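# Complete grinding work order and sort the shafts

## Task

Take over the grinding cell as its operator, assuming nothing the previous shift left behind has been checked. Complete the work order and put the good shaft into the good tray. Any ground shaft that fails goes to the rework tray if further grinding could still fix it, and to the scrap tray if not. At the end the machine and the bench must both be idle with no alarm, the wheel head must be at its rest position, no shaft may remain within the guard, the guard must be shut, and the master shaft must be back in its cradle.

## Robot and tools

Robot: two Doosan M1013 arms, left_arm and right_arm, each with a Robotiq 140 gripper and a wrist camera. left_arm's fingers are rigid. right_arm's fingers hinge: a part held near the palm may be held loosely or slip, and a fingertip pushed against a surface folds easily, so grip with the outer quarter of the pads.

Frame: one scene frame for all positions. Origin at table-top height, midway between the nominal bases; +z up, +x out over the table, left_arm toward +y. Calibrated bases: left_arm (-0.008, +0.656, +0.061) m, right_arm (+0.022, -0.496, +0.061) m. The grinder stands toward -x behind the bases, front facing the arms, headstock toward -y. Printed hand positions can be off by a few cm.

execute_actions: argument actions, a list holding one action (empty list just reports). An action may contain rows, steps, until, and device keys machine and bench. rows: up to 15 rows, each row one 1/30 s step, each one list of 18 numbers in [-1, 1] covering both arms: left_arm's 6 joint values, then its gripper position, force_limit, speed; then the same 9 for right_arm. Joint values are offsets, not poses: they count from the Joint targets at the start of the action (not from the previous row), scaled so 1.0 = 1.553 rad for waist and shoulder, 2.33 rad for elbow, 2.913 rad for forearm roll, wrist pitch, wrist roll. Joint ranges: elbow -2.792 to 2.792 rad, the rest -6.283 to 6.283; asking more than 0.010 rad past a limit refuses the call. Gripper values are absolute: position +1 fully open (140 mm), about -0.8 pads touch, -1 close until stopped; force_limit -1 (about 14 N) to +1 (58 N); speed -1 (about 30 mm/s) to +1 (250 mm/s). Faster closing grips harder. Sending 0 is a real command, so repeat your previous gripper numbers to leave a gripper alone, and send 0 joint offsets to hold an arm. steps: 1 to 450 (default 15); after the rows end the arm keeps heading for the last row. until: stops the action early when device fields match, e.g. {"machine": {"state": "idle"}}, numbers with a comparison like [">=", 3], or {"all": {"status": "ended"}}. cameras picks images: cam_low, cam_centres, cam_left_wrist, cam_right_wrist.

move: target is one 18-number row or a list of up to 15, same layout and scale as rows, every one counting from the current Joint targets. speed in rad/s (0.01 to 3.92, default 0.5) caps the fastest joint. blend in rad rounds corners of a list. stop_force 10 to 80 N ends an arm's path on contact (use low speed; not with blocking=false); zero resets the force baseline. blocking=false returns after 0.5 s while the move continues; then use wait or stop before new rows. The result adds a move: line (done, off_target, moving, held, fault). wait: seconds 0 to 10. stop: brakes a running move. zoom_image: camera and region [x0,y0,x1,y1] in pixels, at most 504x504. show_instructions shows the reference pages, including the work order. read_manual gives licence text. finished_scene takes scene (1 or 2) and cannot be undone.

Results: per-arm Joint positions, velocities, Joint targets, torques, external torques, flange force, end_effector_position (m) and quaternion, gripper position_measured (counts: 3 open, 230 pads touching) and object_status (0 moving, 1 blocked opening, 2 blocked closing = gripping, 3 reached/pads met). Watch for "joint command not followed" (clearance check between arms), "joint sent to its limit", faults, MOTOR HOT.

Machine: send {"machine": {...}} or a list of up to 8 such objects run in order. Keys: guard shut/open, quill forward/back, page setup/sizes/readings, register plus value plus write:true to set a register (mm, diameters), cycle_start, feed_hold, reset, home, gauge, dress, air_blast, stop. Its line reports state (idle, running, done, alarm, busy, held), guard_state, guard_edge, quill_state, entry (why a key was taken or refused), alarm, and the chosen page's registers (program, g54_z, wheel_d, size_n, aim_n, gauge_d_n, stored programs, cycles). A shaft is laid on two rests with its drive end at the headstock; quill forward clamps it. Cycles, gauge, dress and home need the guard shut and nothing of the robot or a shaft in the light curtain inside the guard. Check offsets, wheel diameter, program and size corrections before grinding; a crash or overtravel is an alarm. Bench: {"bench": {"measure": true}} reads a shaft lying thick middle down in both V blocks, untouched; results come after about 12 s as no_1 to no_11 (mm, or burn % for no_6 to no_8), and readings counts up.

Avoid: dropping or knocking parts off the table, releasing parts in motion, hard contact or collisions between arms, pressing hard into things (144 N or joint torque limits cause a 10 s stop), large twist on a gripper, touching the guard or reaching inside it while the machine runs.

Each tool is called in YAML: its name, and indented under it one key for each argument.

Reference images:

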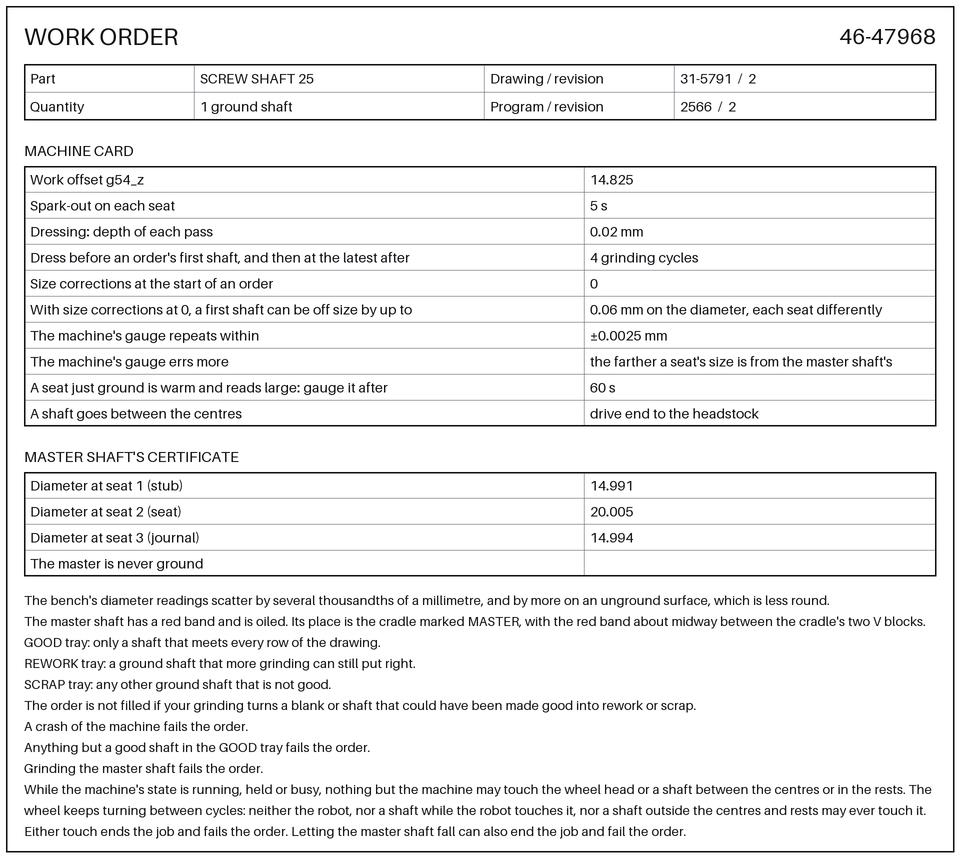

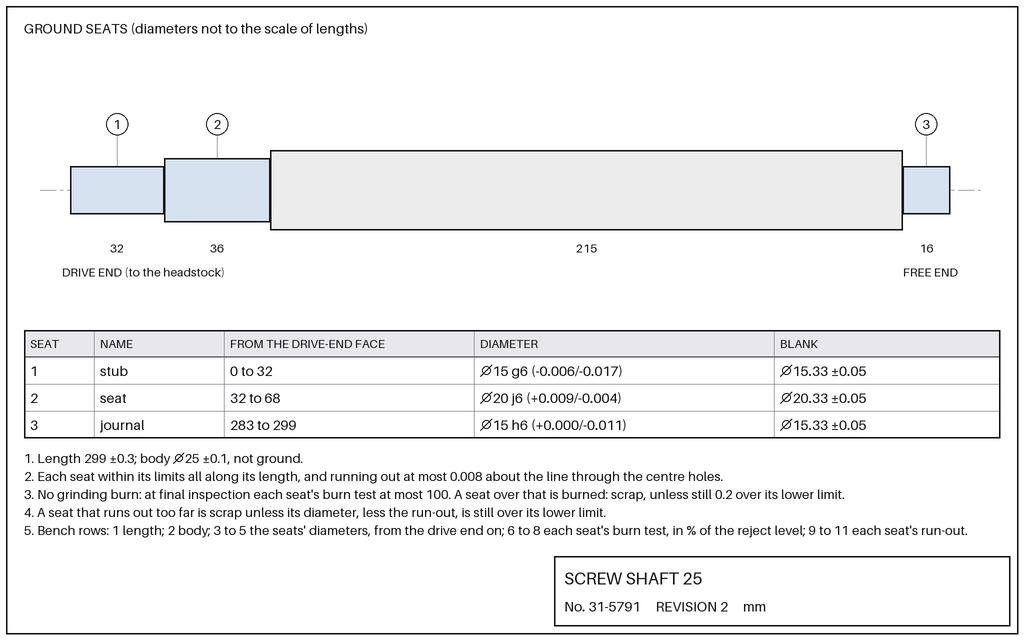

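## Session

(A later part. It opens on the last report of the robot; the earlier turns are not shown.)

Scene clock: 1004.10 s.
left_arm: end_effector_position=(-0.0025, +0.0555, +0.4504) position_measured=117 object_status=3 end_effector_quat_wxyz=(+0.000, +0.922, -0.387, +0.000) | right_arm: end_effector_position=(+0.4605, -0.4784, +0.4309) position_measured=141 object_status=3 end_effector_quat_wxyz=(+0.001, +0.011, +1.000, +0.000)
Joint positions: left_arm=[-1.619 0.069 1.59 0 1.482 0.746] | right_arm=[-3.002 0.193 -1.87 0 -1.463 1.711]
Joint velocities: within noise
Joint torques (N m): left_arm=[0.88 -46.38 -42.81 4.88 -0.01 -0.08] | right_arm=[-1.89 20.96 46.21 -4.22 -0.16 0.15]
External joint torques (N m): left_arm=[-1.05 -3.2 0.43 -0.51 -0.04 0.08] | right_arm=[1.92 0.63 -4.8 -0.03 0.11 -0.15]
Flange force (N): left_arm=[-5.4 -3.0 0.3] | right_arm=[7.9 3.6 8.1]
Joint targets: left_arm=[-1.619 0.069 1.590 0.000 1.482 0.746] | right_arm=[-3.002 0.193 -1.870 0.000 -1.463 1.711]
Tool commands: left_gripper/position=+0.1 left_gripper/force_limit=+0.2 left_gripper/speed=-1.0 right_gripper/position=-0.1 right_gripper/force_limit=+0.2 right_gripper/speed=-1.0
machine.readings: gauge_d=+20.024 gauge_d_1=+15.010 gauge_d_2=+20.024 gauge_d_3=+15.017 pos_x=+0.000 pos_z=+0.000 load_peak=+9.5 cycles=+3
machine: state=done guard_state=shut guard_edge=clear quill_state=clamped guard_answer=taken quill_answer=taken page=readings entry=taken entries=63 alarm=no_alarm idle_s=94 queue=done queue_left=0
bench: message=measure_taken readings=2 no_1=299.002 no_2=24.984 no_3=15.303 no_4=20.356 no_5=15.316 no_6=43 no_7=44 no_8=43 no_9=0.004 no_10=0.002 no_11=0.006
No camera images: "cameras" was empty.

execute_actions:
  actions:
    - {"machine":[{"register":"size_1","value":-0.008,"write":true,"page":"sizes"},{"register":"size_2","value":-0.009,"write":true},{"register":"size_3","value":-0.004,"write":true}],"steps":60,"until":{"machine":{"queue":["!=","running"]}}}
  cameras: []

execute_actions:
  actions:
    - {"machine":{"cycle_start":true},"steps":450,"until":{"machine":{"state":["!=","running"]}}}
  cameras: []

Scene clock: 1005.23 s.
left_arm: end_effector_position=(-0.0025, +0.0555, +0.4504) position_measured=117 object_status=3 end_effector_quat_wxyz=(+0.000, +0.922, -0.387, +0.000) | right_arm: end_effector_position=(+0.4605, -0.4784, +0.4309) position_measured=141 object_status=3 end_effector_quat_wxyz=(+0.001, +0.011, +1.000, +0.000)
Joint positions: left_arm=[-1.619 0.069 1.59 0 1.482 0.746] | right_arm=[-3.002 0.193 -1.87 0 -1.463 1.711]
Joint velocities: within noise
Joint torques (N m): left_arm=[0.49 -46.13 -43.01 4.89 0.02 -0.09] | right_arm=[-2.22 21.2 46.24 -4.25 -0.15 0.16]
External joint torques (N m): left_arm=[-0.62 -3.46 0.64 -0.51 -0.06 0.09] | right_arm=[2.28 0.52 -4.85 0.01 0.1 -0.16]
Flange force (N): left_arm=[-5.5 -4.0 0.7] | right_arm=[7.9 4.3 8.1]
Joint targets: left_arm=[-1.619 0.069 1.590 0.000 1.482 0.746] | right_arm=[-3.002 0.193 -1.870 0.000 -1.463 1.711]
Tool commands: left_gripper/position=+0.1 left_gripper/force_limit=+0.2 left_gripper/speed=-1.0 right_gripper/position=-0.1 right_gripper/force_limit=+0.2 right_gripper/speed=-1.0
machine.sizes: size_1=-0.008 size_2=-0.009 size_3=-0.004 aim_1=+14.989 aim_2=+20.003 aim_3=+14.995
machine: state=done guard_state=shut guard_edge=clear quill_state=clamped guard_answer=taken quill_answer=taken page=sizes entry=taken entries=66 alarm=no_alarm idle_s=95 queue=done queue_left=0
bench: message=measure_taken readings=2 no_1=299.002 no_2=24.984 no_3=15.303 no_4=20.356 no_5=15.316 no_6=43 no_7=44 no_8=43 no_9=0.004 no_10=0.002 no_11=0.006
No camera images: "cameras" was empty.

Scene clock: 1005.47 s.
left_arm: end_effector_position=(-0.0025, +0.0555, +0.4504) position_measured=117 object_status=3 end_effector_quat_wxyz=(+0.000, +0.922, -0.387, +0.000) | right_arm: end_effector_position=(+0.4605, -0.4784, +0.4309) position_measured=141 object_status=3 end_effector_quat_wxyz=(+0.001, +0.011, +1.000, +0.000)
Joint positions: left_arm=[-1.619 0.069 1.59 0 1.482 0.746] | right_arm=[-3.002 0.193 -1.87 0 -1.463 1.711]
Joint velocities: within noise
Joint torques (N m): left_arm=[1.04 -46.57 -42.86 4.91 0.05 -0.1] | right_arm=[-2.58 21.15 46.3 -4.23 -0.2 0.12]
External joint torques (N m): left_arm=[-1.2 -2.97 0.53 -0.54 -0.09 0.1] | right_arm=[2.51 0.75 -4.82 -0.03 0.14 -0.12]
Flange force (N): left_arm=[-5.5 -2.7 0.6] | right_arm=[8.4 4.9 8.1]
Joint targets: left_arm=[-1.619 0.069 1.590 0.000 1.482 0.746] | right_arm=[-3.002 0.193 -1.870 0.000 -1.463 1.711]
Tool commands: left_gripper/position=+0.1 left_gripper/force_limit=+0.2 left_gripper/speed=-1.0 right_gripper/position=-0.1 right_gripper/force_limit=+0.2 right_gripper/speed=-1.0
machine.sizes: size_1=-0.008 size_2=-0.009 size_3=-0.004 aim_1=+14.989 aim_2=+20.003 aim_3=+14.995
machine: state=running guard_state=shut guard_edge=clear quill_state=clamped guard_answer=taken quill_answer=taken page=sizes entry=taken entries=67 alarm=no_alarm idle_s=95 queue=running queue_left=0
bench: message=measure_taken readings=2 no_1=299.002 no_2=24.984 no_3=15.303 no_4=20.356 no_5=15.316 no_6=43 no_7=44 no_8=43 no_9=0.004 no_10=0.002 no_11=0.006
No camera images: "cameras" was empty.

wait:
  seconds: 10
  cameras: []

execute_actions:
  actions:
    - {"steps":450,"until":{"machine":{"state":["!=","running"]}}}
  cameras: []

execute_actions:
  actions:
    - {"steps":450,"until":{"machine":{"state":["!=","running"]}}}
  cameras: []

execute_actions:
  actions:
    - {"steps":450,"until":{"machine":{"state":["!=","running"]}}}
  cameras: []

execute_actions:
  actions:
    - {"steps":450,"until":{"machine":{"state":["!=","running"]}}}
  cameras: []

execute_actions:
  actions:
    - {"steps":450,"until":{"machine":{"state":["!=","running"]}}}
  cameras: []

execute_actions:
  actions:
    - {"steps":450,"until":{"machine":{"state":["!=","running"]}}}
  cameras: []

execute_actions:
  actions:
    - {"steps":450,"until":{"machine":{"state":["!=","running"]}}}
  cameras: []

execute_actions:
  actions:
    - {"steps":450,"until":{"machine":{"state":["!=","running"]}}}
  cameras: []

execute_actions:
  actions:
    - {"steps":450,"until":{"machine":{"state":["!=","running"]}}}
  cameras: []

execute_actions:
  actions:
    - {"steps":450,"until":{"machine":{"state":["!=","running"]}}}
  cameras: []

execute_actions:
  actions:
    - {"steps":450,"until":{"machine":{"state":["!=","running"]}}}
  cameras: []

execute_actions:
  actions:
    - {"steps":450,"until":{"machine":{"state":["!=","running"]}}}
  cameras: []

execute_actions:
  actions:
    - {"steps":450,"until":{"machine":{"state":["!=","running"]}}}
  cameras: []

execute_actions:
  actions:
    - {"steps":450,"until":{"machine":{"state":["!=","running"]}}}
  cameras: []

execute_actions:
  actions:
    - {"steps":450,"until":{"machine":{"state":["!=","running"]}}}
  cameras: []

execute_actions:
  actions:
    - {"steps":450,"until":{"machine":{"state":["!=","running"]}}}
  cameras: []

execute_actions:
  actions:
    - {"steps":450,"until":{"machine":{"state":["!=","running"]}}}
  cameras: []

Scene clock: 1016.47 s.
left_arm: end_effector_position=(-0.0025, +0.0555, +0.4504) position_measured=117 object_status=3 end_effector_quat_wxyz=(+0.000, +0.922, -0.387, +0.000) | right_arm: end_effector_position=(+0.4605, -0.4784, +0.4309) position_measured=141 object_status=3 end_effector_quat_wxyz=(+0.001, +0.011, +1.000, +0.000)
Joint positions: left_arm=[-1.619 0.069 1.59 0 1.482 0.746] | right_arm=[-3.002 0.193 -1.87 0 -1.463 1.711]
Joint velocities: within noise
Joint torques (N m): left_arm=[0.9 -46.67 -42.86 4.92 -0.01 -0.12] | right_arm=[-2.33 21.57 46.23 -4.26 -0.17 0.12]
External joint torques (N m): left_arm=[-0.85 -2.98 0.49 -0.54 -0.03 0.12] | right_arm=[2.39 -0.08 -4.86 0.01 0.12 -0.12]
Flange force (N): left_arm=[-5.0 -3.1 0.4] | right_arm=[7.0 4.8 8.3]
Joint targets: left_arm=[-1.619 0.069 1.590 0.000 1.482 0.746] | right_arm=[-3.002 0.193 -1.870 0.000 -1.463 1.711]
Tool commands: left_gripper/position=+0.1 left_gripper/force_limit=+0.2 left_gripper/speed=-1.0 right_gripper/position=-0.1 right_gripper/force_limit=+0.2 right_gripper/speed=-1.0
machine.sizes: size_1=-0.008 size_2=-0.009 size_3=-0.004 aim_1=+14.989 aim_2=+20.003 aim_3=+14.995
machine: state=running guard_state=shut guard_edge=clear quill_state=clamped guard_answer=taken quill_answer=taken page=sizes entry=taken entries=67 alarm=no_alarm idle_s=106 queue=running queue_left=0
bench: message=measure_taken readings=2 no_1=299.002 no_2=24.984 no_3=15.303 no_4=20.356 no_5=15.316 no_6=43 no_7=44 no_8=43 no_9=0.004 no_10=0.002 no_11=0.006
wait: 10.00 s
No camera images: "cameras" was empty.

Scene clock: 1031.67 s.
left_arm: end_effector_position=(-0.0025, +0.0555, +0.4504) position_measured=117 object_status=3 end_effector_quat_wxyz=(+0.000, +0.922, -0.387, +0.000) | right_arm: end_effector_position=(+0.4605, -0.4784, +0.4309) position_measured=141 object_status=3 end_effector_quat_wxyz=(+0.001, +0.011, +1.000, +0.000)
Joint positions: left_arm=[-1.619 0.069 1.59 0 1.482 0.746] | right_arm=[-3.002 0.193 -1.87 0 -1.463 1.711]
Joint velocities: within noise
Joint torques (N m): left_arm=[0.84 -46.65 -42.95 4.91 0.02 -0.1] | right_arm=[-2.36 20.96 46.3 -4.27 -0.2 0.13]
External joint torques (N m): left_arm=[-0.87 -2.95 0.59 -0.53 -0.06 0.1] | right_arm=[2.3 0.78 -4.93 0.02 0.15 -0.13]
Flange force (N): left_arm=[-5.1 -3.1 0.7] | right_arm=[8.5 4.4 8.3]
Joint targets: left_arm=[-1.619 0.069 1.590 0.000 1.482 0.746] | right_arm=[-3.002 0.193 -1.870 0.000 -1.463 1.711]
Tool commands: left_gripper/position=+0.1 left_gripper/force_limit=+0.2 left_gripper/speed=-1.0 right_gripper/position=-0.1 right_gripper/force_limit=+0.2 right_gripper/speed=-1.0
machine.sizes: size_1=-0.008 size_2=-0.009 size_3=-0.004 aim_1=+14.989 aim_2=+20.003 aim_3=+14.995
machine: state=running guard_state=shut guard_edge=clear quill_state=clamped guard_answer=taken quill_answer=taken page=sizes entry=taken entries=67 alarm=no_alarm idle_s=121 queue=running queue_left=0
bench: message=measure_taken readings=2 no_1=299.002 no_2=24.984 no_3=15.303 no_4=20.356 no_5=15.316 no_6=43 no_7=44 no_8=43 no_9=0.004 no_10=0.002 no_11=0.006
No camera images: "cameras" was empty.

Scene clock: 1046.87 s.
left_arm: end_effector_position=(-0.0025, +0.0555, +0.4504) position_measured=117 object_status=3 end_effector_quat_wxyz=(+0.000, +0.922, -0.387, +0.000) | right_arm: end_effector_position=(+0.4605, -0.4784, +0.4309) position_measured=141 object_status=3 end_effector_quat_wxyz=(+0.001, +0.011, +1.000, +0.000)
Joint positions: left_arm=[-1.619 0.069 1.59 0 1.482 0.746] | right_arm=[-3.002 0.193 -1.87 0 -1.463 1.711]
Joint velocities: within noise
Joint torques (N m): left_arm=[0.75 -46.7 -42.9 4.87 -0.01 -0.14] | right_arm=[-1.98 21.45 46.24 -4.22 -0.16 0.14]
External joint torques (N m): left_arm=[-0.87 -2.88 0.54 -0.49 -0.04 0.15] | right_arm=[1.97 0.3 -4.78 -0.04 0.11 -0.14]
Flange force (N): left_arm=[-4.9 -3.0 0.5] | right_arm=[7.4 3.7 8.1]
Joint targets: left_arm=[-1.619 0.069 1.590 0.000 1.482 0.746] | right_arm=[-3.002 0.193 -1.870 0.000 -1.463 1.711]
Tool commands: left_gripper/position=+0.1 left_gripper/force_limit=+0.2 left_gripper/speed=-1.0 right_gripper/position=-0.1 right_gripper/force_limit=+0.2 right_gripper/speed=-1.0
machine.sizes: size_1=-0.008 size_2=-0.009 size_3=-0.004 aim_1=+14.989 aim_2=+20.003 aim_3=+14.995
machine: state=running guard_state=shut guard_edge=clear quill_state=clamped guard_answer=taken quill_answer=taken page=sizes entry=taken entries=67 alarm=no_alarm idle_s=136 queue=running queue_left=0
bench: message=measure_taken readings=2 no_1=299.002 no_2=24.984 no_3=15.303 no_4=20.356 no_5=15.316 no_6=43 no_7=44 no_8=43 no_9=0.004 no_10=0.002 no_11=0.006
No camera images: "cameras" was empty.

Scene clock: 1062.07 s.
left_arm: end_effector_position=(-0.0025, +0.0555, +0.4504) position_measured=117 object_status=3 end_effector_quat_wxyz=(+0.000, +0.922, -0.387, +0.000) | right_arm: end_effector_position=(+0.4605, -0.4784, +0.4309) position_measured=141 object_status=3 end_effector_quat_wxyz=(+0.001, +0.011, +1.000, +0.000)
Joint positions: left_arm=[-1.619 0.069 1.59 0 1.482 0.746] | right_arm=[-3.002 0.193 -1.87 0 -1.463 1.711]
Joint velocities: within noise
Joint torques (N m): left_arm=[0.73 -46.56 -42.91 4.92 -0.02 -0.11] | right_arm=[-2.18 20.93 46.05 -4.24 -0.15 0.09]
External joint torques (N m): left_arm=[-0.62 -3.14 0.51 -0.53 -0.03 0.11] | right_arm=[2.21 0.42 -4.67 0 0.11 -0.09]
Flange force (N): left_arm=[-4.9 -3.5 0.4] | right_arm=[7.5 4.4 7.9]
Joint targets: left_arm=[-1.619 0.069 1.590 0.000 1.482 0.746] | right_arm=[-3.002 0.193 -1.870 0.000 -1.463 1.711]
Tool commands: left_gripper/position=+0.1 left_gripper/force_limit=+0.2 left_gripper/speed=-1.0 right_gripper/position=-0.1 right_gripper/force_limit=+0.2 right_gripper/speed=-1.0
machine.sizes: size_1=-0.008 size_2=-0.009 size_3=-0.004 aim_1=+14.989 aim_2=+20.003 aim_3=+14.995
machine: state=running guard_state=shut guard_edge=clear quill_state=clamped guard_answer=taken quill_answer=taken page=sizes entry=taken entries=67 alarm=no_alarm idle_s=151 queue=running queue_left=0
bench: message=measure_taken readings=2 no_1=299.002 no_2=24.984 no_3=15.303 no_4=20.356 no_5=15.316 no_6=43 no_7=44 no_8=43 no_9=0.004 no_10=0.002 no_11=0.006
No camera images: "cameras" was empty.

Scene clock: 1077.27 s.
left_arm: end_effector_position=(-0.0025, +0.0555, +0.4504) position_measured=117 object_status=3 end_effector_quat_wxyz=(+0.000, +0.922, -0.387, +0.000) | right_arm: end_effector_position=(+0.4605, -0.4784, +0.4309) position_measured=141 object_status=3 end_effector_quat_wxyz=(+0.001, +0.011, +1.000, +0.000)
Joint positions: left_arm=[-1.619 0.069 1.59 0 1.482 0.746] | right_arm=[-3.002 0.193 -1.87 0 -1.463 1.711]
Joint velocities: within noise
Joint torques (N m): left_arm=[0.95 -46.62 -42.84 4.88 0.01 -0.09] | right_arm=[-2.66 21.06 46.26 -4.16 -0.18 0.09]
External joint torques (N m): left_arm=[-0.99 -3.01 0.45 -0.5 -0.05 0.09] | right_arm=[2.63 0.59 -4.85 -0.08 0.13 -0.09]
Flange force (N): left_arm=[-5.2 -2.9 0.4] | right_arm=[8.2 5.3 8.2]
Joint targets: left_arm=[-1.619 0.069 1.590 0.000 1.482 0.746] | right_arm=[-3.002 0.193 -1.870 0.000 -1.463 1.711]
Tool commands: left_gripper/position=+0.1 left_gripper/force_limit=+0.2 left_gripper/speed=-1.0 right_gripper/position=-0.1 right_gripper/force_limit=+0.2 right_gripper/speed=-1.0
machine.sizes: size_1=-0.008 size_2=-0.009 size_3=-0.004 aim_1=+14.989 aim_2=+20.003 aim_3=+14.995
machine: state=running guard_state=shut guard_edge=clear quill_state=clamped guard_answer=taken quill_answer=taken page=sizes entry=taken entries=67 alarm=no_alarm idle_s=166 queue=running queue_left=0
bench: message=measure_taken readings=2 no_1=299.002 no_2=24.984 no_3=15.303 no_4=20.356 no_5=15.316 no_6=43 no_7=44 no_8=43 no_9=0.004 no_10=0.002 no_11=0.006
No camera images: "cameras" was empty.

Scene clock: 1092.47 s.
left_arm: end_effector_position=(-0.0025, +0.0555, +0.4504) position_measured=117 object_status=3 end_effector_quat_wxyz=(+0.000, +0.922, -0.387, +0.000) | right_arm: end_effector_position=(+0.4605, -0.4784, +0.4309) position_measured=141 object_status=3 end_effector_quat_wxyz=(+0.001, +0.011, +1.000, +0.000)
Joint positions: left_arm=[-1.619 0.069 1.59 0 1.482 0.746] | right_arm=[-3.002 0.193 -1.87 0 -1.463 1.711]
Joint velocities: within noise
Joint torques (N m): left_arm=[0.65 -46.22 -42.85 4.9 0.06 -0.1] | right_arm=[-1.78 21.48 46.38 -4.24 -0.16 0.07]
External joint torques (N m): left_arm=[-0.78 -3.37 0.49 -0.53 -0.1 0.1] | right_arm=[1.74 0.38 -4.84 -0.02 0.11 -0.07]
Flange force (N): left_arm=[-5.4 -3.6 0.5] | right_arm=[7.5 3.3 8.2]
Joint targets: left_arm=[-1.619 0.069 1.590 0.000 1.482 0.746] | right_arm=[-3.002 0.193 -1.870 0.000 -1.463 1.711]
Tool commands: left_gripper/position=+0.1 left_gripper/force_limit=+0.2 left_gripper/speed=-1.0 right_gripper/position=-0.1 right_gripper/force_limit=+0.2 right_gripper/speed=-1.0
machine.sizes: size_1=-0.008 size_2=-0.009 size_3=-0.004 aim_1=+14.989 aim_2=+20.003 aim_3=+14.995
machine: state=running guard_state=shut guard_edge=clear quill_state=clamped guard_answer=taken quill_answer=taken page=sizes entry=taken entries=67 alarm=no_alarm idle_s=181 queue=running queue_left=0
bench: message=measure_taken readings=2 no_1=299.002 no_2=24.984 no_3=15.303 no_4=20.356 no_5=15.316 no_6=43 no_7=44 no_8=43 no_9=0.004 no_10=0.002 no_11=0.006
No camera images: "cameras" was empty.

Scene clock: 1107.67 s.
left_arm: end_effector_position=(-0.0025, +0.0555, +0.4504) position_measured=117 object_status=3 end_effector_quat_wxyz=(+0.000, +0.922, -0.387, +0.000) | right_arm: end_effector_position=(+0.4605, -0.4784, +0.4309) position_measured=141 object_status=3 end_effector_quat_wxyz=(+0.001, +0.011, +1.000, +0.000)
Joint positions: left_arm=[-1.619 0.069 1.59 0 1.482 0.746] | right_arm=[-3.002 0.193 -1.87 0 -1.463 1.711]
Joint velocities: within noise
Joint torques (N m): left_arm=[0.65 -46.75 -42.82 4.89 -0.01 -0.09] | right_arm=[-2.22 21.63 46.18 -4.14 -0.22 0.09]
External joint torques (N m): left_arm=[-0.76 -2.86 0.44 -0.52 -0.03 0.09] | right_arm=[2.19 0.13 -4.82 -0.1 0.17 -0.09]
Flange force (N): left_arm=[-4.7 -3.0 0.4] | right_arm=[7.2 4.3 8.3]
Joint targets: left_arm=[-1.619 0.069 1.590 0.000 1.482 0.746] | right_arm=[-3.002 0.193 -1.870 0.000 -1.463 1.711]
Tool commands: left_gripper/position=+0.1 left_gripper/force_limit=+0.2 left_gripper/speed=-1.0 right_gripper/position=-0.1 right_gripper/force_limit=+0.2 right_gripper/speed=-1.0
machine.sizes: size_1=-0.008 size_2=-0.009 size_3=-0.004 aim_1=+14.989 aim_2=+20.003 aim_3=+14.995
machine: state=running guard_state=shut guard_edge=clear quill_state=clamped guard_answer=taken quill_answer=taken page=sizes entry=taken entries=67 alarm=no_alarm idle_s=196 queue=running queue_left=0
bench: message=measure_taken readings=2 no_1=299.002 no_2=24.984 no_3=15.303 no_4=20.356 no_5=15.316 no_6=43 no_7=44 no_8=43 no_9=0.004 no_10=0.002 no_11=0.006
No camera images: "cameras" was empty.

Scene clock: 1122.87 s.
left_arm: end_effector_position=(-0.0025, +0.0555, +0.4504) position_measured=117 object_status=3 end_effector_quat_wxyz=(+0.000, +0.922, -0.387, +0.000) | right_arm: end_effector_position=(+0.4605, -0.4784, +0.4309) position_measured=141 object_status=3 end_effector_quat_wxyz=(+0.001, +0.011, +1.000, +0.000)
Joint positions: left_arm=[-1.619 0.069 1.59 0 1.482 0.746] | right_arm=[-3.002 0.193 -1.87 0 -1.463 1.711]
Joint velocities: within noise
Joint torques (N m): left_arm=[0.77 -46.38 -42.86 4.92 0.01 -0.14] | right_arm=[-1.88 21.61 46.29 -4.26 -0.17 0.2]
External joint torques (N m): left_arm=[-0.93 -3.22 0.48 -0.54 -0.05 0.14] | right_arm=[1.94 -0.02 -4.85 0.01 0.12 -0.2]
Flange force (N): left_arm=[-5.3 -3.3 0.4] | right_arm=[6.9 3.6 8.3]
Joint targets: left_arm=[-1.619 0.069 1.590 0.000 1.482 0.746] | right_arm=[-3.002 0.193 -1.870 0.000 -1.463 1.711]
Tool commands: left_gripper/position=+0.1 left_gripper/force_limit=+0.2 left_gripper/speed=-1.0 right_gripper/position=-0.1 right_gripper/force_limit=+0.2 right_gripper/speed=-1.0
machine.sizes: size_1=-0.008 size_2=-0.009 size_3=-0.004 aim_1=+14.989 aim_2=+20.003 aim_3=+14.995
machine: state=running guard_state=shut guard_edge=clear quill_state=clamped guard_answer=taken quill_answer=taken page=sizes entry=taken entries=67 alarm=no_alarm idle_s=211 queue=running queue_left=0
bench: message=measure_taken readings=2 no_1=299.002 no_2=24.984 no_3=15.303 no_4=20.356 no_5=15.316 no_6=43 no_7=44 no_8=43 no_9=0.004 no_10=0.002 no_11=0.006
No camera images: "cameras" was empty.

Scene clock: 1138.07 s.
left_arm: end_effector_position=(-0.0025, +0.0555, +0.4504) position_measured=117 object_status=3 end_effector_quat_wxyz=(+0.000, +0.922, -0.387, +0.000) | right_arm: end_effector_position=(+0.4605, -0.4784, +0.4309) position_measured=141 object_status=3 end_effector_quat_wxyz=(+0.001, +0.011, +1.000, +0.000)
Joint positions: left_arm=[-1.619 0.069 1.59 0 1.482 0.746] | right_arm=[-3.002 0.193 -1.87 0 -1.463 1.711]
Joint velocities: within noise
Joint torques (N m): left_arm=[0.85 -46.41 -42.71 4.9 0.01 -0.09] | right_arm=[-2.54 21.26 46.27 -4.21 -0.16 0.07]
External joint torques (N m): left_arm=[-0.91 -3.19 0.36 -0.52 -0.05 0.09] | right_arm=[2.45 0.8 -4.8 -0.04 0.1 -0.07]
Flange force (N): left_arm=[-5.2 -3.1 0.2] | right_arm=[8.4 4.9 8.0]
Joint targets: left_arm=[-1.619 0.069 1.590 0.000 1.482 0.746] | right_arm=[-3.002 0.193 -1.870 0.000 -1.463 1.711]
Tool commands: left_gripper/position=+0.1 left_gripper/force_limit=+0.2 left_gripper/speed=-1.0 right_gripper/position=-0.1 right_gripper/force_limit=+0.2 right_gripper/speed=-1.0
machine.sizes: size_1=-0.008 size_2=-0.009 size_3=-0.004 aim_1=+14.989 aim_2=+20.003 aim_3=+14.995
machine: state=running guard_state=shut guard_edge=clear quill_state=clamped guard_answer=taken quill_answer=taken page=sizes entry=taken entries=67 alarm=no_alarm idle_s=226 queue=running queue_left=0
bench: message=measure_taken readings=2 no_1=299.002 no_2=24.984 no_3=15.303 no_4=20.356 no_5=15.316 no_6=43 no_7=44 no_8=43 no_9=0.004 no_10=0.002 no_11=0.006
No camera images: "cameras" was empty.

Scene clock: 1153.27 s.
left_arm: end_effector_position=(-0.0025, +0.0555, +0.4504) position_measured=117 object_status=3 end_effector_quat_wxyz=(+0.000, +0.922, -0.387, +0.000) | right_arm: end_effector_position=(+0.4605, -0.4784, +0.4309) position_measured=141 object_status=3 end_effector_quat_wxyz=(+0.001, +0.011, +1.000, +0.000)
Joint positions: left_arm=[-1.619 0.069 1.59 0 1.482 0.746] | right_arm=[-3.002 0.193 -1.87 0 -1.463 1.711]
Joint velocities: within noise
Joint torques (N m): left_arm=[0.68 -46.52 -42.9 4.86 0.06 -0.12] | right_arm=[-2.38 21.44 46.25 -4.23 -0.18 0.16]
External joint torques (N m): left_arm=[-0.72 -3.13 0.5 -0.48 -0.1 0.12] | right_arm=[2.37 0.28 -4.75 -0.02 0.13 -0.16]
Flange force (N): left_arm=[-5.0 -3.4 0.6] | right_arm=[7.4 4.6 8.1]
Joint targets: left_arm=[-1.619 0.069 1.590 0.000 1.482 0.746] | right_arm=[-3.002 0.193 -1.870 0.000 -1.463 1.711]
Tool commands: left_gripper/position=+0.1 left_gripper/force_limit=+0.2 left_gripper/speed=-1.0 right_gripper/position=-0.1 right_gripper/force_limit=+0.2 right_gripper/speed=-1.0
machine.sizes: size_1=-0.008 size_2=-0.009 size_3=-0.004 aim_1=+14.989 aim_2=+20.003 aim_3=+14.995
machine: state=running guard_state=shut guard_edge=clear quill_state=clamped guard_answer=taken quill_answer=taken page=sizes entry=taken entries=67 alarm=no_alarm idle_s=241 queue=running queue_left=0
bench: message=measure_taken readings=2 no_1=299.002 no_2=24.984 no_3=15.303 no_4=20.356 no_5=15.316 no_6=43 no_7=44 no_8=43 no_9=0.004 no_10=0.002 no_11=0.006
No camera images: "cameras" was empty.

Scene clock: 1168.47 s.
left_arm: end_effector_position=(-0.0025, +0.0555, +0.4504) position_measured=117 object_status=3 end_effector_quat_wxyz=(+0.000, +0.922, -0.387, +0.000) | right_arm: end_effector_position=(+0.4605, -0.4784, +0.4309) position_measured=141 object_status=3 end_effector_quat_wxyz=(+0.001, +0.011, +1.000, +0.000)
Joint positions: left_arm=[-1.619 0.069 1.59 0 1.482 0.746] | right_arm=[-3.002 0.193 -1.87 0 -1.463 1.711]
Joint velocities: within noise
Joint torques (N m): left_arm=[0.9 -46.38 -42.88 4.9 0.04 -0.09] | right_arm=[-1.87 21.16 46.23 -4.24 -0.19 0.11]
External joint torques (N m): left_arm=[-0.82 -3.3 0.5 -0.52 -0.08 0.09] | right_arm=[1.88 0.38 -4.89 -0.01 0.14 -0.11]
Flange force (N): left_arm=[-5.3 -3.5 0.5] | right_arm=[7.6 3.6 8.3]
Joint targets: left_arm=[-1.619 0.069 1.590 0.000 1.482 0.746] | right_arm=[-3.002 0.193 -1.870 0.000 -1.463 1.711]
Tool commands: left_gripper/position=+0.1 left_gripper/force_limit=+0.2 left_gripper/speed=-1.0 right_gripper/position=-0.1 right_gripper/force_limit=+0.2 right_gripper/speed=-1.0
machine.sizes: size_1=-0.008 size_2=-0.009 size_3=-0.004 aim_1=+14.989 aim_2=+20.003 aim_3=+14.995
machine: state=running guard_state=shut guard_edge=clear quill_state=clamped guard_answer=taken quill_answer=taken page=sizes entry=taken entries=67 alarm=no_alarm idle_s=256 queue=running queue_left=0
bench: message=measure_taken readings=2 no_1=299.002 no_2=24.984 no_3=15.303 no_4=20.356 no_5=15.316 no_6=43 no_7=44 no_8=43 no_9=0.004 no_10=0.002 no_11=0.006
No camera images: "cameras" was empty.

Scene clock: 1183.67 s.
left_arm: end_effector_position=(-0.0025, +0.0555, +0.4504) position_measured=117 object_status=3 end_effector_quat_wxyz=(+0.000, +0.922, -0.387, +0.000) | right_arm: end_effector_position=(+0.4605, -0.4784, +0.4309) position_measured=141 object_status=3 end_effector_quat_wxyz=(+0.001, +0.011, +1.000, +0.000)
Joint positions: left_arm=[-1.619 0.069 1.59 0 1.482 0.746] | right_arm=[-3.002 0.193 -1.87 0 -1.463 1.711]
Joint velocities: within noise
Joint torques (N m): left_arm=[0.51 -46.74 -42.8 4.88 0.05 -0.09] | right_arm=[-2.58 21.02 46.16 -4.23 -0.17 0.07]
External joint torques (N m): left_arm=[-0.46 -2.92 0.42 -0.5 -0.1 0.09] | right_arm=[2.59 0.7 -4.65 -0.02 0.12 -0.07]
Flange force (N): left_arm=[-4.4 -3.4 0.4] | right_arm=[8.1 5.3 7.8]
Joint targets: left_arm=[-1.619 0.069 1.590 0.000 1.482 0.746] | right_arm=[-3.002 0.193 -1.870 0.000 -1.463 1.711]
Tool commands: left_gripper/position=+0.1 left_gripper/force_limit=+0.2 left_gripper/speed=-1.0 right_gripper/position=-0.1 right_gripper/force_limit=+0.2 right_gripper/speed=-1.0
machine.sizes: size_1=-0.008 size_2=-0.009 size_3=-0.004 aim_1=+14.989 aim_2=+20.003 aim_3=+14.995
machine: state=running guard_state=shut guard_edge=clear quill_state=clamped guard_answer=taken quill_answer=taken page=sizes entry=taken entries=67 alarm=no_alarm idle_s=271 queue=running queue_left=0
bench: message=measure_taken readings=2 no_1=299.002 no_2=24.984 no_3=15.303 no_4=20.356 no_5=15.316 no_6=43 no_7=44 no_8=43 no_9=0.004 no_10=0.002 no_11=0.006
No camera images: "cameras" was empty.

Scene clock: 1198.87 s.
left_arm: end_effector_position=(-0.0025, +0.0555, +0.4504) position_measured=117 object_status=3 end_effector_quat_wxyz=(+0.000, +0.922, -0.387, +0.000) | right_arm: end_effector_position=(+0.4605, -0.4784, +0.4309) position_measured=141 object_status=3 end_effector_quat_wxyz=(+0.001, +0.011, +1.000, +0.000)
Joint positions: left_arm=[-1.619 0.069 1.59 0 1.482 0.746] | right_arm=[-3.002 0.193 -1.87 0 -1.463 1.711]
Joint velocities: within noise
Joint torques (N m): left_arm=[0.72 -46.69 -42.83 4.9 0.02 -0.1] | right_arm=[-2.02 20.77 46.11 -4.23 -0.18 0.1]
External joint torques (N m): left_arm=[-0.62 -2.99 0.44 -0.51 -0.06 0.1] | right_arm=[1.98 1.11 -4.55 -0.04 0.13 -0.1]
Flange force (N): left_arm=[-4.7 -3.3 0.4] | right_arm=[8.4 3.8 7.6]
Joint targets: left_arm=[-1.619 0.069 1.590 0.000 1.482 0.746] | right_arm=[-3.002 0.193 -1.870 0.000 -1.463 1.711]
Tool commands: left_gripper/position=+0.1 left_gripper/force_limit=+0.2 left_gripper/speed=-1.0 right_gripper/position=-0.1 right_gripper/force_limit=+0.2 right_gripper/speed=-1.0
machine.sizes: size_1=-0.008 size_2=-0.009 size_3=-0.004 aim_1=+14.989 aim_2=+20.003 aim_3=+14.995
machine: state=running guard_state=shut guard_edge=clear quill_state=clamped guard_answer=taken quill_answer=taken page=sizes entry=taken entries=67 alarm=no_alarm idle_s=286 queue=running queue_left=0
bench: message=measure_taken readings=2 no_1=299.002 no_2=24.984 no_3=15.303 no_4=20.356 no_5=15.316 no_6=43 no_7=44 no_8=43 no_9=0.004 no_10=0.002 no_11=0.006
No camera images: "cameras" was empty.

Scene clock: 1214.07 s.
left_arm: end_effector_position=(-0.0025, +0.0555, +0.4504) position_measured=117 object_status=3 end_effector_quat_wxyz=(+0.000, +0.922, -0.387, +0.000) | right_arm: end_effector_position=(+0.4605, -0.4784, +0.4309) position_measured=141 object_status=3 end_effector_quat_wxyz=(+0.001, +0.011, +1.000, +0.000)
Joint positions: left_arm=[-1.619 0.069 1.59 0 1.482 0.746] | right_arm=[-3.002 0.193 -1.87 0 -1.463 1.711]
Joint velocities: within noise
Joint torques (N m): left_arm=[0.76 -46.48 -42.94 4.91 0.02 -0.15] | right_arm=[-2.38 21.59 46.23 -4.22 -0.18 0.15]
External joint torques (N m): left_arm=[-1.01 -3.05 0.57 -0.54 -0.06 0.15] | right_arm=[2.28 0.61 -4.62 -0.05 0.13 -0.15]
Flange force (N): left_arm=[-5.3 -3.1 0.6] | right_arm=[7.8 4.4 7.8]
Joint targets: left_arm=[-1.619 0.069 1.590 0.000 1.482 0.746] | right_arm=[-3.002 0.193 -1.870 0.000 -1.463 1.711]
Tool commands: left_gripper/position=+0.1 left_gripper/force_limit=+0.2 left_gripper/speed=-1.0 right_gripper/position=-0.1 right_gripper/force_limit=+0.2 right_gripper/speed=-1.0
machine.sizes: size_1=-0.008 size_2=-0.009 size_3=-0.004 aim_1=+14.989 aim_2=+20.003 aim_3=+14.995
machine: state=running guard_state=shut guard_edge=clear quill_state=clamped guard_answer=taken quill_answer=taken page=sizes entry=taken entries=67 alarm=no_alarm idle_s=301 queue=running queue_left=0
bench: message=measure_taken readings=2 no_1=299.002 no_2=24.984 no_3=15.303 no_4=20.356 no_5=15.316 no_6=43 no_7=44 no_8=43 no_9=0.004 no_10=0.002 no_11=0.006
No camera images: "cameras" was empty.

Scene clock: 1229.27 s.
left_arm: end_effector_position=(-0.0025, +0.0555, +0.4504) position_measured=117 object_status=3 end_effector_quat_wxyz=(+0.000, +0.922, -0.387, +0.000) | right_arm: end_effector_position=(+0.4605, -0.4784, +0.4309) position_measured=141 object_status=3 end_effector_quat_wxyz=(+0.001, +0.011, +1.000, +0.000)
Joint positions: left_arm=[-1.619 0.069 1.59 0 1.482 0.746] | right_arm=[-3.002 0.193 -1.87 0 -1.463 1.711]
Joint velocities: within noise
Joint torques (N m): left_arm=[0.53 -46.55 -42.86 4.92 0.02 -0.12] | right_arm=[-2.23 21.55 46.14 -4.29 -0.15 0.15]
External joint torques (N m): left_arm=[-0.57 -3.1 0.44 -0.53 -0.06 0.12] | right_arm=[2.16 0.35 -4.68 0.04 0.09 -0.15]
Flange force (N): left_arm=[-4.7 -3.5 0.4] | right_arm=[7.4 4.1 7.9]
Joint targets: left_arm=[-1.619 0.069 1.590 0.000 1.482 0.746] | right_arm=[-3.002 0.193 -1.870 0.000 -1.463 1.711]
Tool commands: left_gripper/position=+0.1 left_gripper/force_limit=+0.2 left_gripper/speed=-1.0 right_gripper/position=-0.1 right_gripper/force_limit=+0.2 right_gripper/speed=-1.0
machine.sizes: size_1=-0.008 size_2=-0.009 size_3=-0.004 aim_1=+14.989 aim_2=+20.003 aim_3=+14.995
machine: state=running guard_state=shut guard_edge=clear quill_state=clamped guard_answer=taken quill_answer=taken page=sizes entry=taken entries=67 alarm=no_alarm idle_s=317 queue=running queue_left=0
bench: message=measure_taken readings=2 no_1=299.002 no_2=24.984 no_3=15.303 no_4=20.356 no_5=15.316 no_6=43 no_7=44 no_8=43 no_9=0.004 no_10=0.002 no_11=0.006
No camera images: "cameras" was empty.

Scene clock: 1244.47 s.
left_arm: end_effector_position=(-0.0025, +0.0555, +0.4504) position_measured=117 object_status=3 end_effector_quat_wxyz=(+0.000, +0.922, -0.387, +0.000) | right_arm: end_effector_position=(+0.4605, -0.4784, +0.4309) position_measured=141 object_status=3 end_effector_quat_wxyz=(+0.001, +0.011, +1.000, +0.000)
Joint positions: left_arm=[-1.619 0.069 1.59 0 1.482 0.746] | right_arm=[-3.002 0.193 -1.87 0 -1.463 1.711]
Joint velocities: within noise
Joint torques (N m): left_arm=[0.88 -46.41 -42.99 4.9 0.03 -0.08] | right_arm=[-2.37 21.47 46.24 -4.2 -0.15 0.11]
External joint torques (N m): left_arm=[-0.79 -3.26 0.61 -0.51 -0.08 0.08] | right_arm=[2.32 0.56 -4.71 -0.06 0.1 -0.11]
Flange force (N): left_arm=[-5.4 -3.6 0.7] | right_arm=[7.8 4.6 7.9]
Joint targets: left_arm=[-1.619 0.069 1.590 0.000 1.482 0.746] | right_arm=[-3.002 0.193 -1.870 0.000 -1.463 1.711]
Tool commands: left_gripper/position=+0.1 left_gripper/force_limit=+0.2 left_gripper/speed=-1.0 right_gripper/position=-0.1 right_gripper/force_limit=+0.2 right_gripper/speed=-1.0
machine.sizes: size_1=-0.008 size_2=-0.009 size_3=-0.004 aim_1=+14.989 aim_2=+20.003 aim_3=+14.995
machine: state=running guard_state=shut guard_edge=clear quill_state=clamped guard_answer=taken quill_answer=taken page=sizes entry=taken entries=67 alarm=no_alarm idle_s=332 queue=running queue_left=0
bench: message=measure_taken readings=2 no_1=299.002 no_2=24.984 no_3=15.303 no_4=20.356 no_5=15.316 no_6=43 no_7=44 no_8=43 no_9=0.004 no_10=0.002 no_11=0.006
No camera images: "cameras" was empty.

Scene clock: 1259.67 s.
left_arm: end_effector_position=(-0.0025, +0.0555, +0.4504) position_measured=117 object_status=3 end_effector_quat_wxyz=(+0.000, +0.922, -0.387, +0.000) | right_arm: end_effector_position=(+0.4605, -0.4784, +0.4309) position_measured=141 object_status=3 end_effector_quat_wxyz=(+0.001, +0.011, +1.000, +0.000)
Joint positions: left_arm=[-1.619 0.069 1.59 0 1.482 0.746] | right_arm=[-3.002 0.193 -1.87 0 -1.463 1.711]
Joint velocities: within noise
Joint torques (N m): left_arm=[0.79 -46.52 -42.92 4.9 0.01 -0.09] | right_arm=[-2.4 21.02 46.11 -4.26 -0.12 0.14]
External joint torques (N m): left_arm=[-0.79 -3.11 0.54 -0.52 -0.06 0.09] | right_arm=[2.32 0.76 -4.63 -0.01 0.07 -0.14]
Flange force (N): left_arm=[-5.1 -3.3 0.5] | right_arm=[8.1 4.5 7.6]
Joint targets: left_arm=[-1.619 0.069 1.590 0.000 1.482 0.746] | right_arm=[-3.002 0.193 -1.870 0.000 -1.463 1.711]
Tool commands: left_gripper/position=+0.1 left_gripper/force_limit=+0.2 left_gripper/speed=-1.0 right_gripper/position=-0.1 right_gripper/force_limit=+0.2 right_gripper/speed=-1.0
machine.sizes: size_1=-0.008 size_2=-0.009 size_3=-0.004 aim_1=+14.989 aim_2=+20.003 aim_3=+14.995
machine: state=running guard_state=shut guard_edge=clear quill_state=clamped guard_answer=taken quill_answer=taken page=sizes entry=taken entries=67 alarm=no_alarm idle_s=347 queue=running queue_left=0
bench: message=measure_taken readings=2 no_1=299.002 no_2=24.984 no_3=15.303 no_4=20.356 no_5=15.316 no_6=43 no_7=44 no_8=43 no_9=0.004 no_10=0.002 no_11=0.006
No camera images: "cameras" was empty.

Scene clock: 1261.27 s.
left_arm: end_effector_position=(-0.0025, +0.0555, +0.4504) position_measured=117 object_status=3 end_effector_quat_wxyz=(+0.000, +0.922, -0.387, +0.000) | right_arm: end_effector_position=(+0.4605, -0.4784, +0.4309) position_measured=141 object_status=3 end_effector_quat_wxyz=(+0.001, +0.011, +1.000, +0.000)
Joint positions: left_arm=[-1.619 0.069 1.59 0 1.482 0.746] | right_arm=[-3.002 0.193 -1.87 0 -1.463 1.711]
Joint velocities: within noise
Joint torques (N m): left_arm=[1.01 -46.56 -42.83 4.92 0.02 -0.08] | right_arm=[-2.23 21.18 46.37 -4.23 -0.17 0.11]
External joint torques (N m): left_arm=[-1.08 -3.03 0.48 -0.54 -0.06 0.08] | right_arm=[2.17 0.64 -4.92 -0.03 0.11 -0.11]
Flange force (N): left_arm=[-5.3 -2.8 0.5] | right_arm=[8.2 4.2 8.2]
Joint targets: left_arm=[-1.619 0.069 1.590 0.000 1.482 0.746] | right_arm=[-3.002 0.193 -1.870 0.000 -1.463 1.711]
Tool commands: left_gripper/position=+0.1 left_gripper/force_limit=+0.2 left_gripper/speed=-1.0 right_gripper/position=-0.1 right_gripper/force_limit=+0.2 right_gripper/speed=-1.0
machine.sizes: size_1=-0.008 size_2=-0.009 size_3=-0.004 aim_1=+14.989 aim_2=+20.003 aim_3=+14.995
machine: state=done guard_state=shut guard_edge=clear quill_state=clamped guard_answer=taken quill_answer=taken page=sizes entry=taken entries=67 alarm=no_alarm idle_s=0 queue=done queue_left=0
bench: message=measure_taken readings=2 no_1=299.002 no_2=24.984 no_3=15.303 no_4=20.356 no_5=15.316 no_6=43 no_7=44 no_8=43 no_9=0.004 no_10=0.002 no_11=0.006
No camera images: "cameras" was empty.


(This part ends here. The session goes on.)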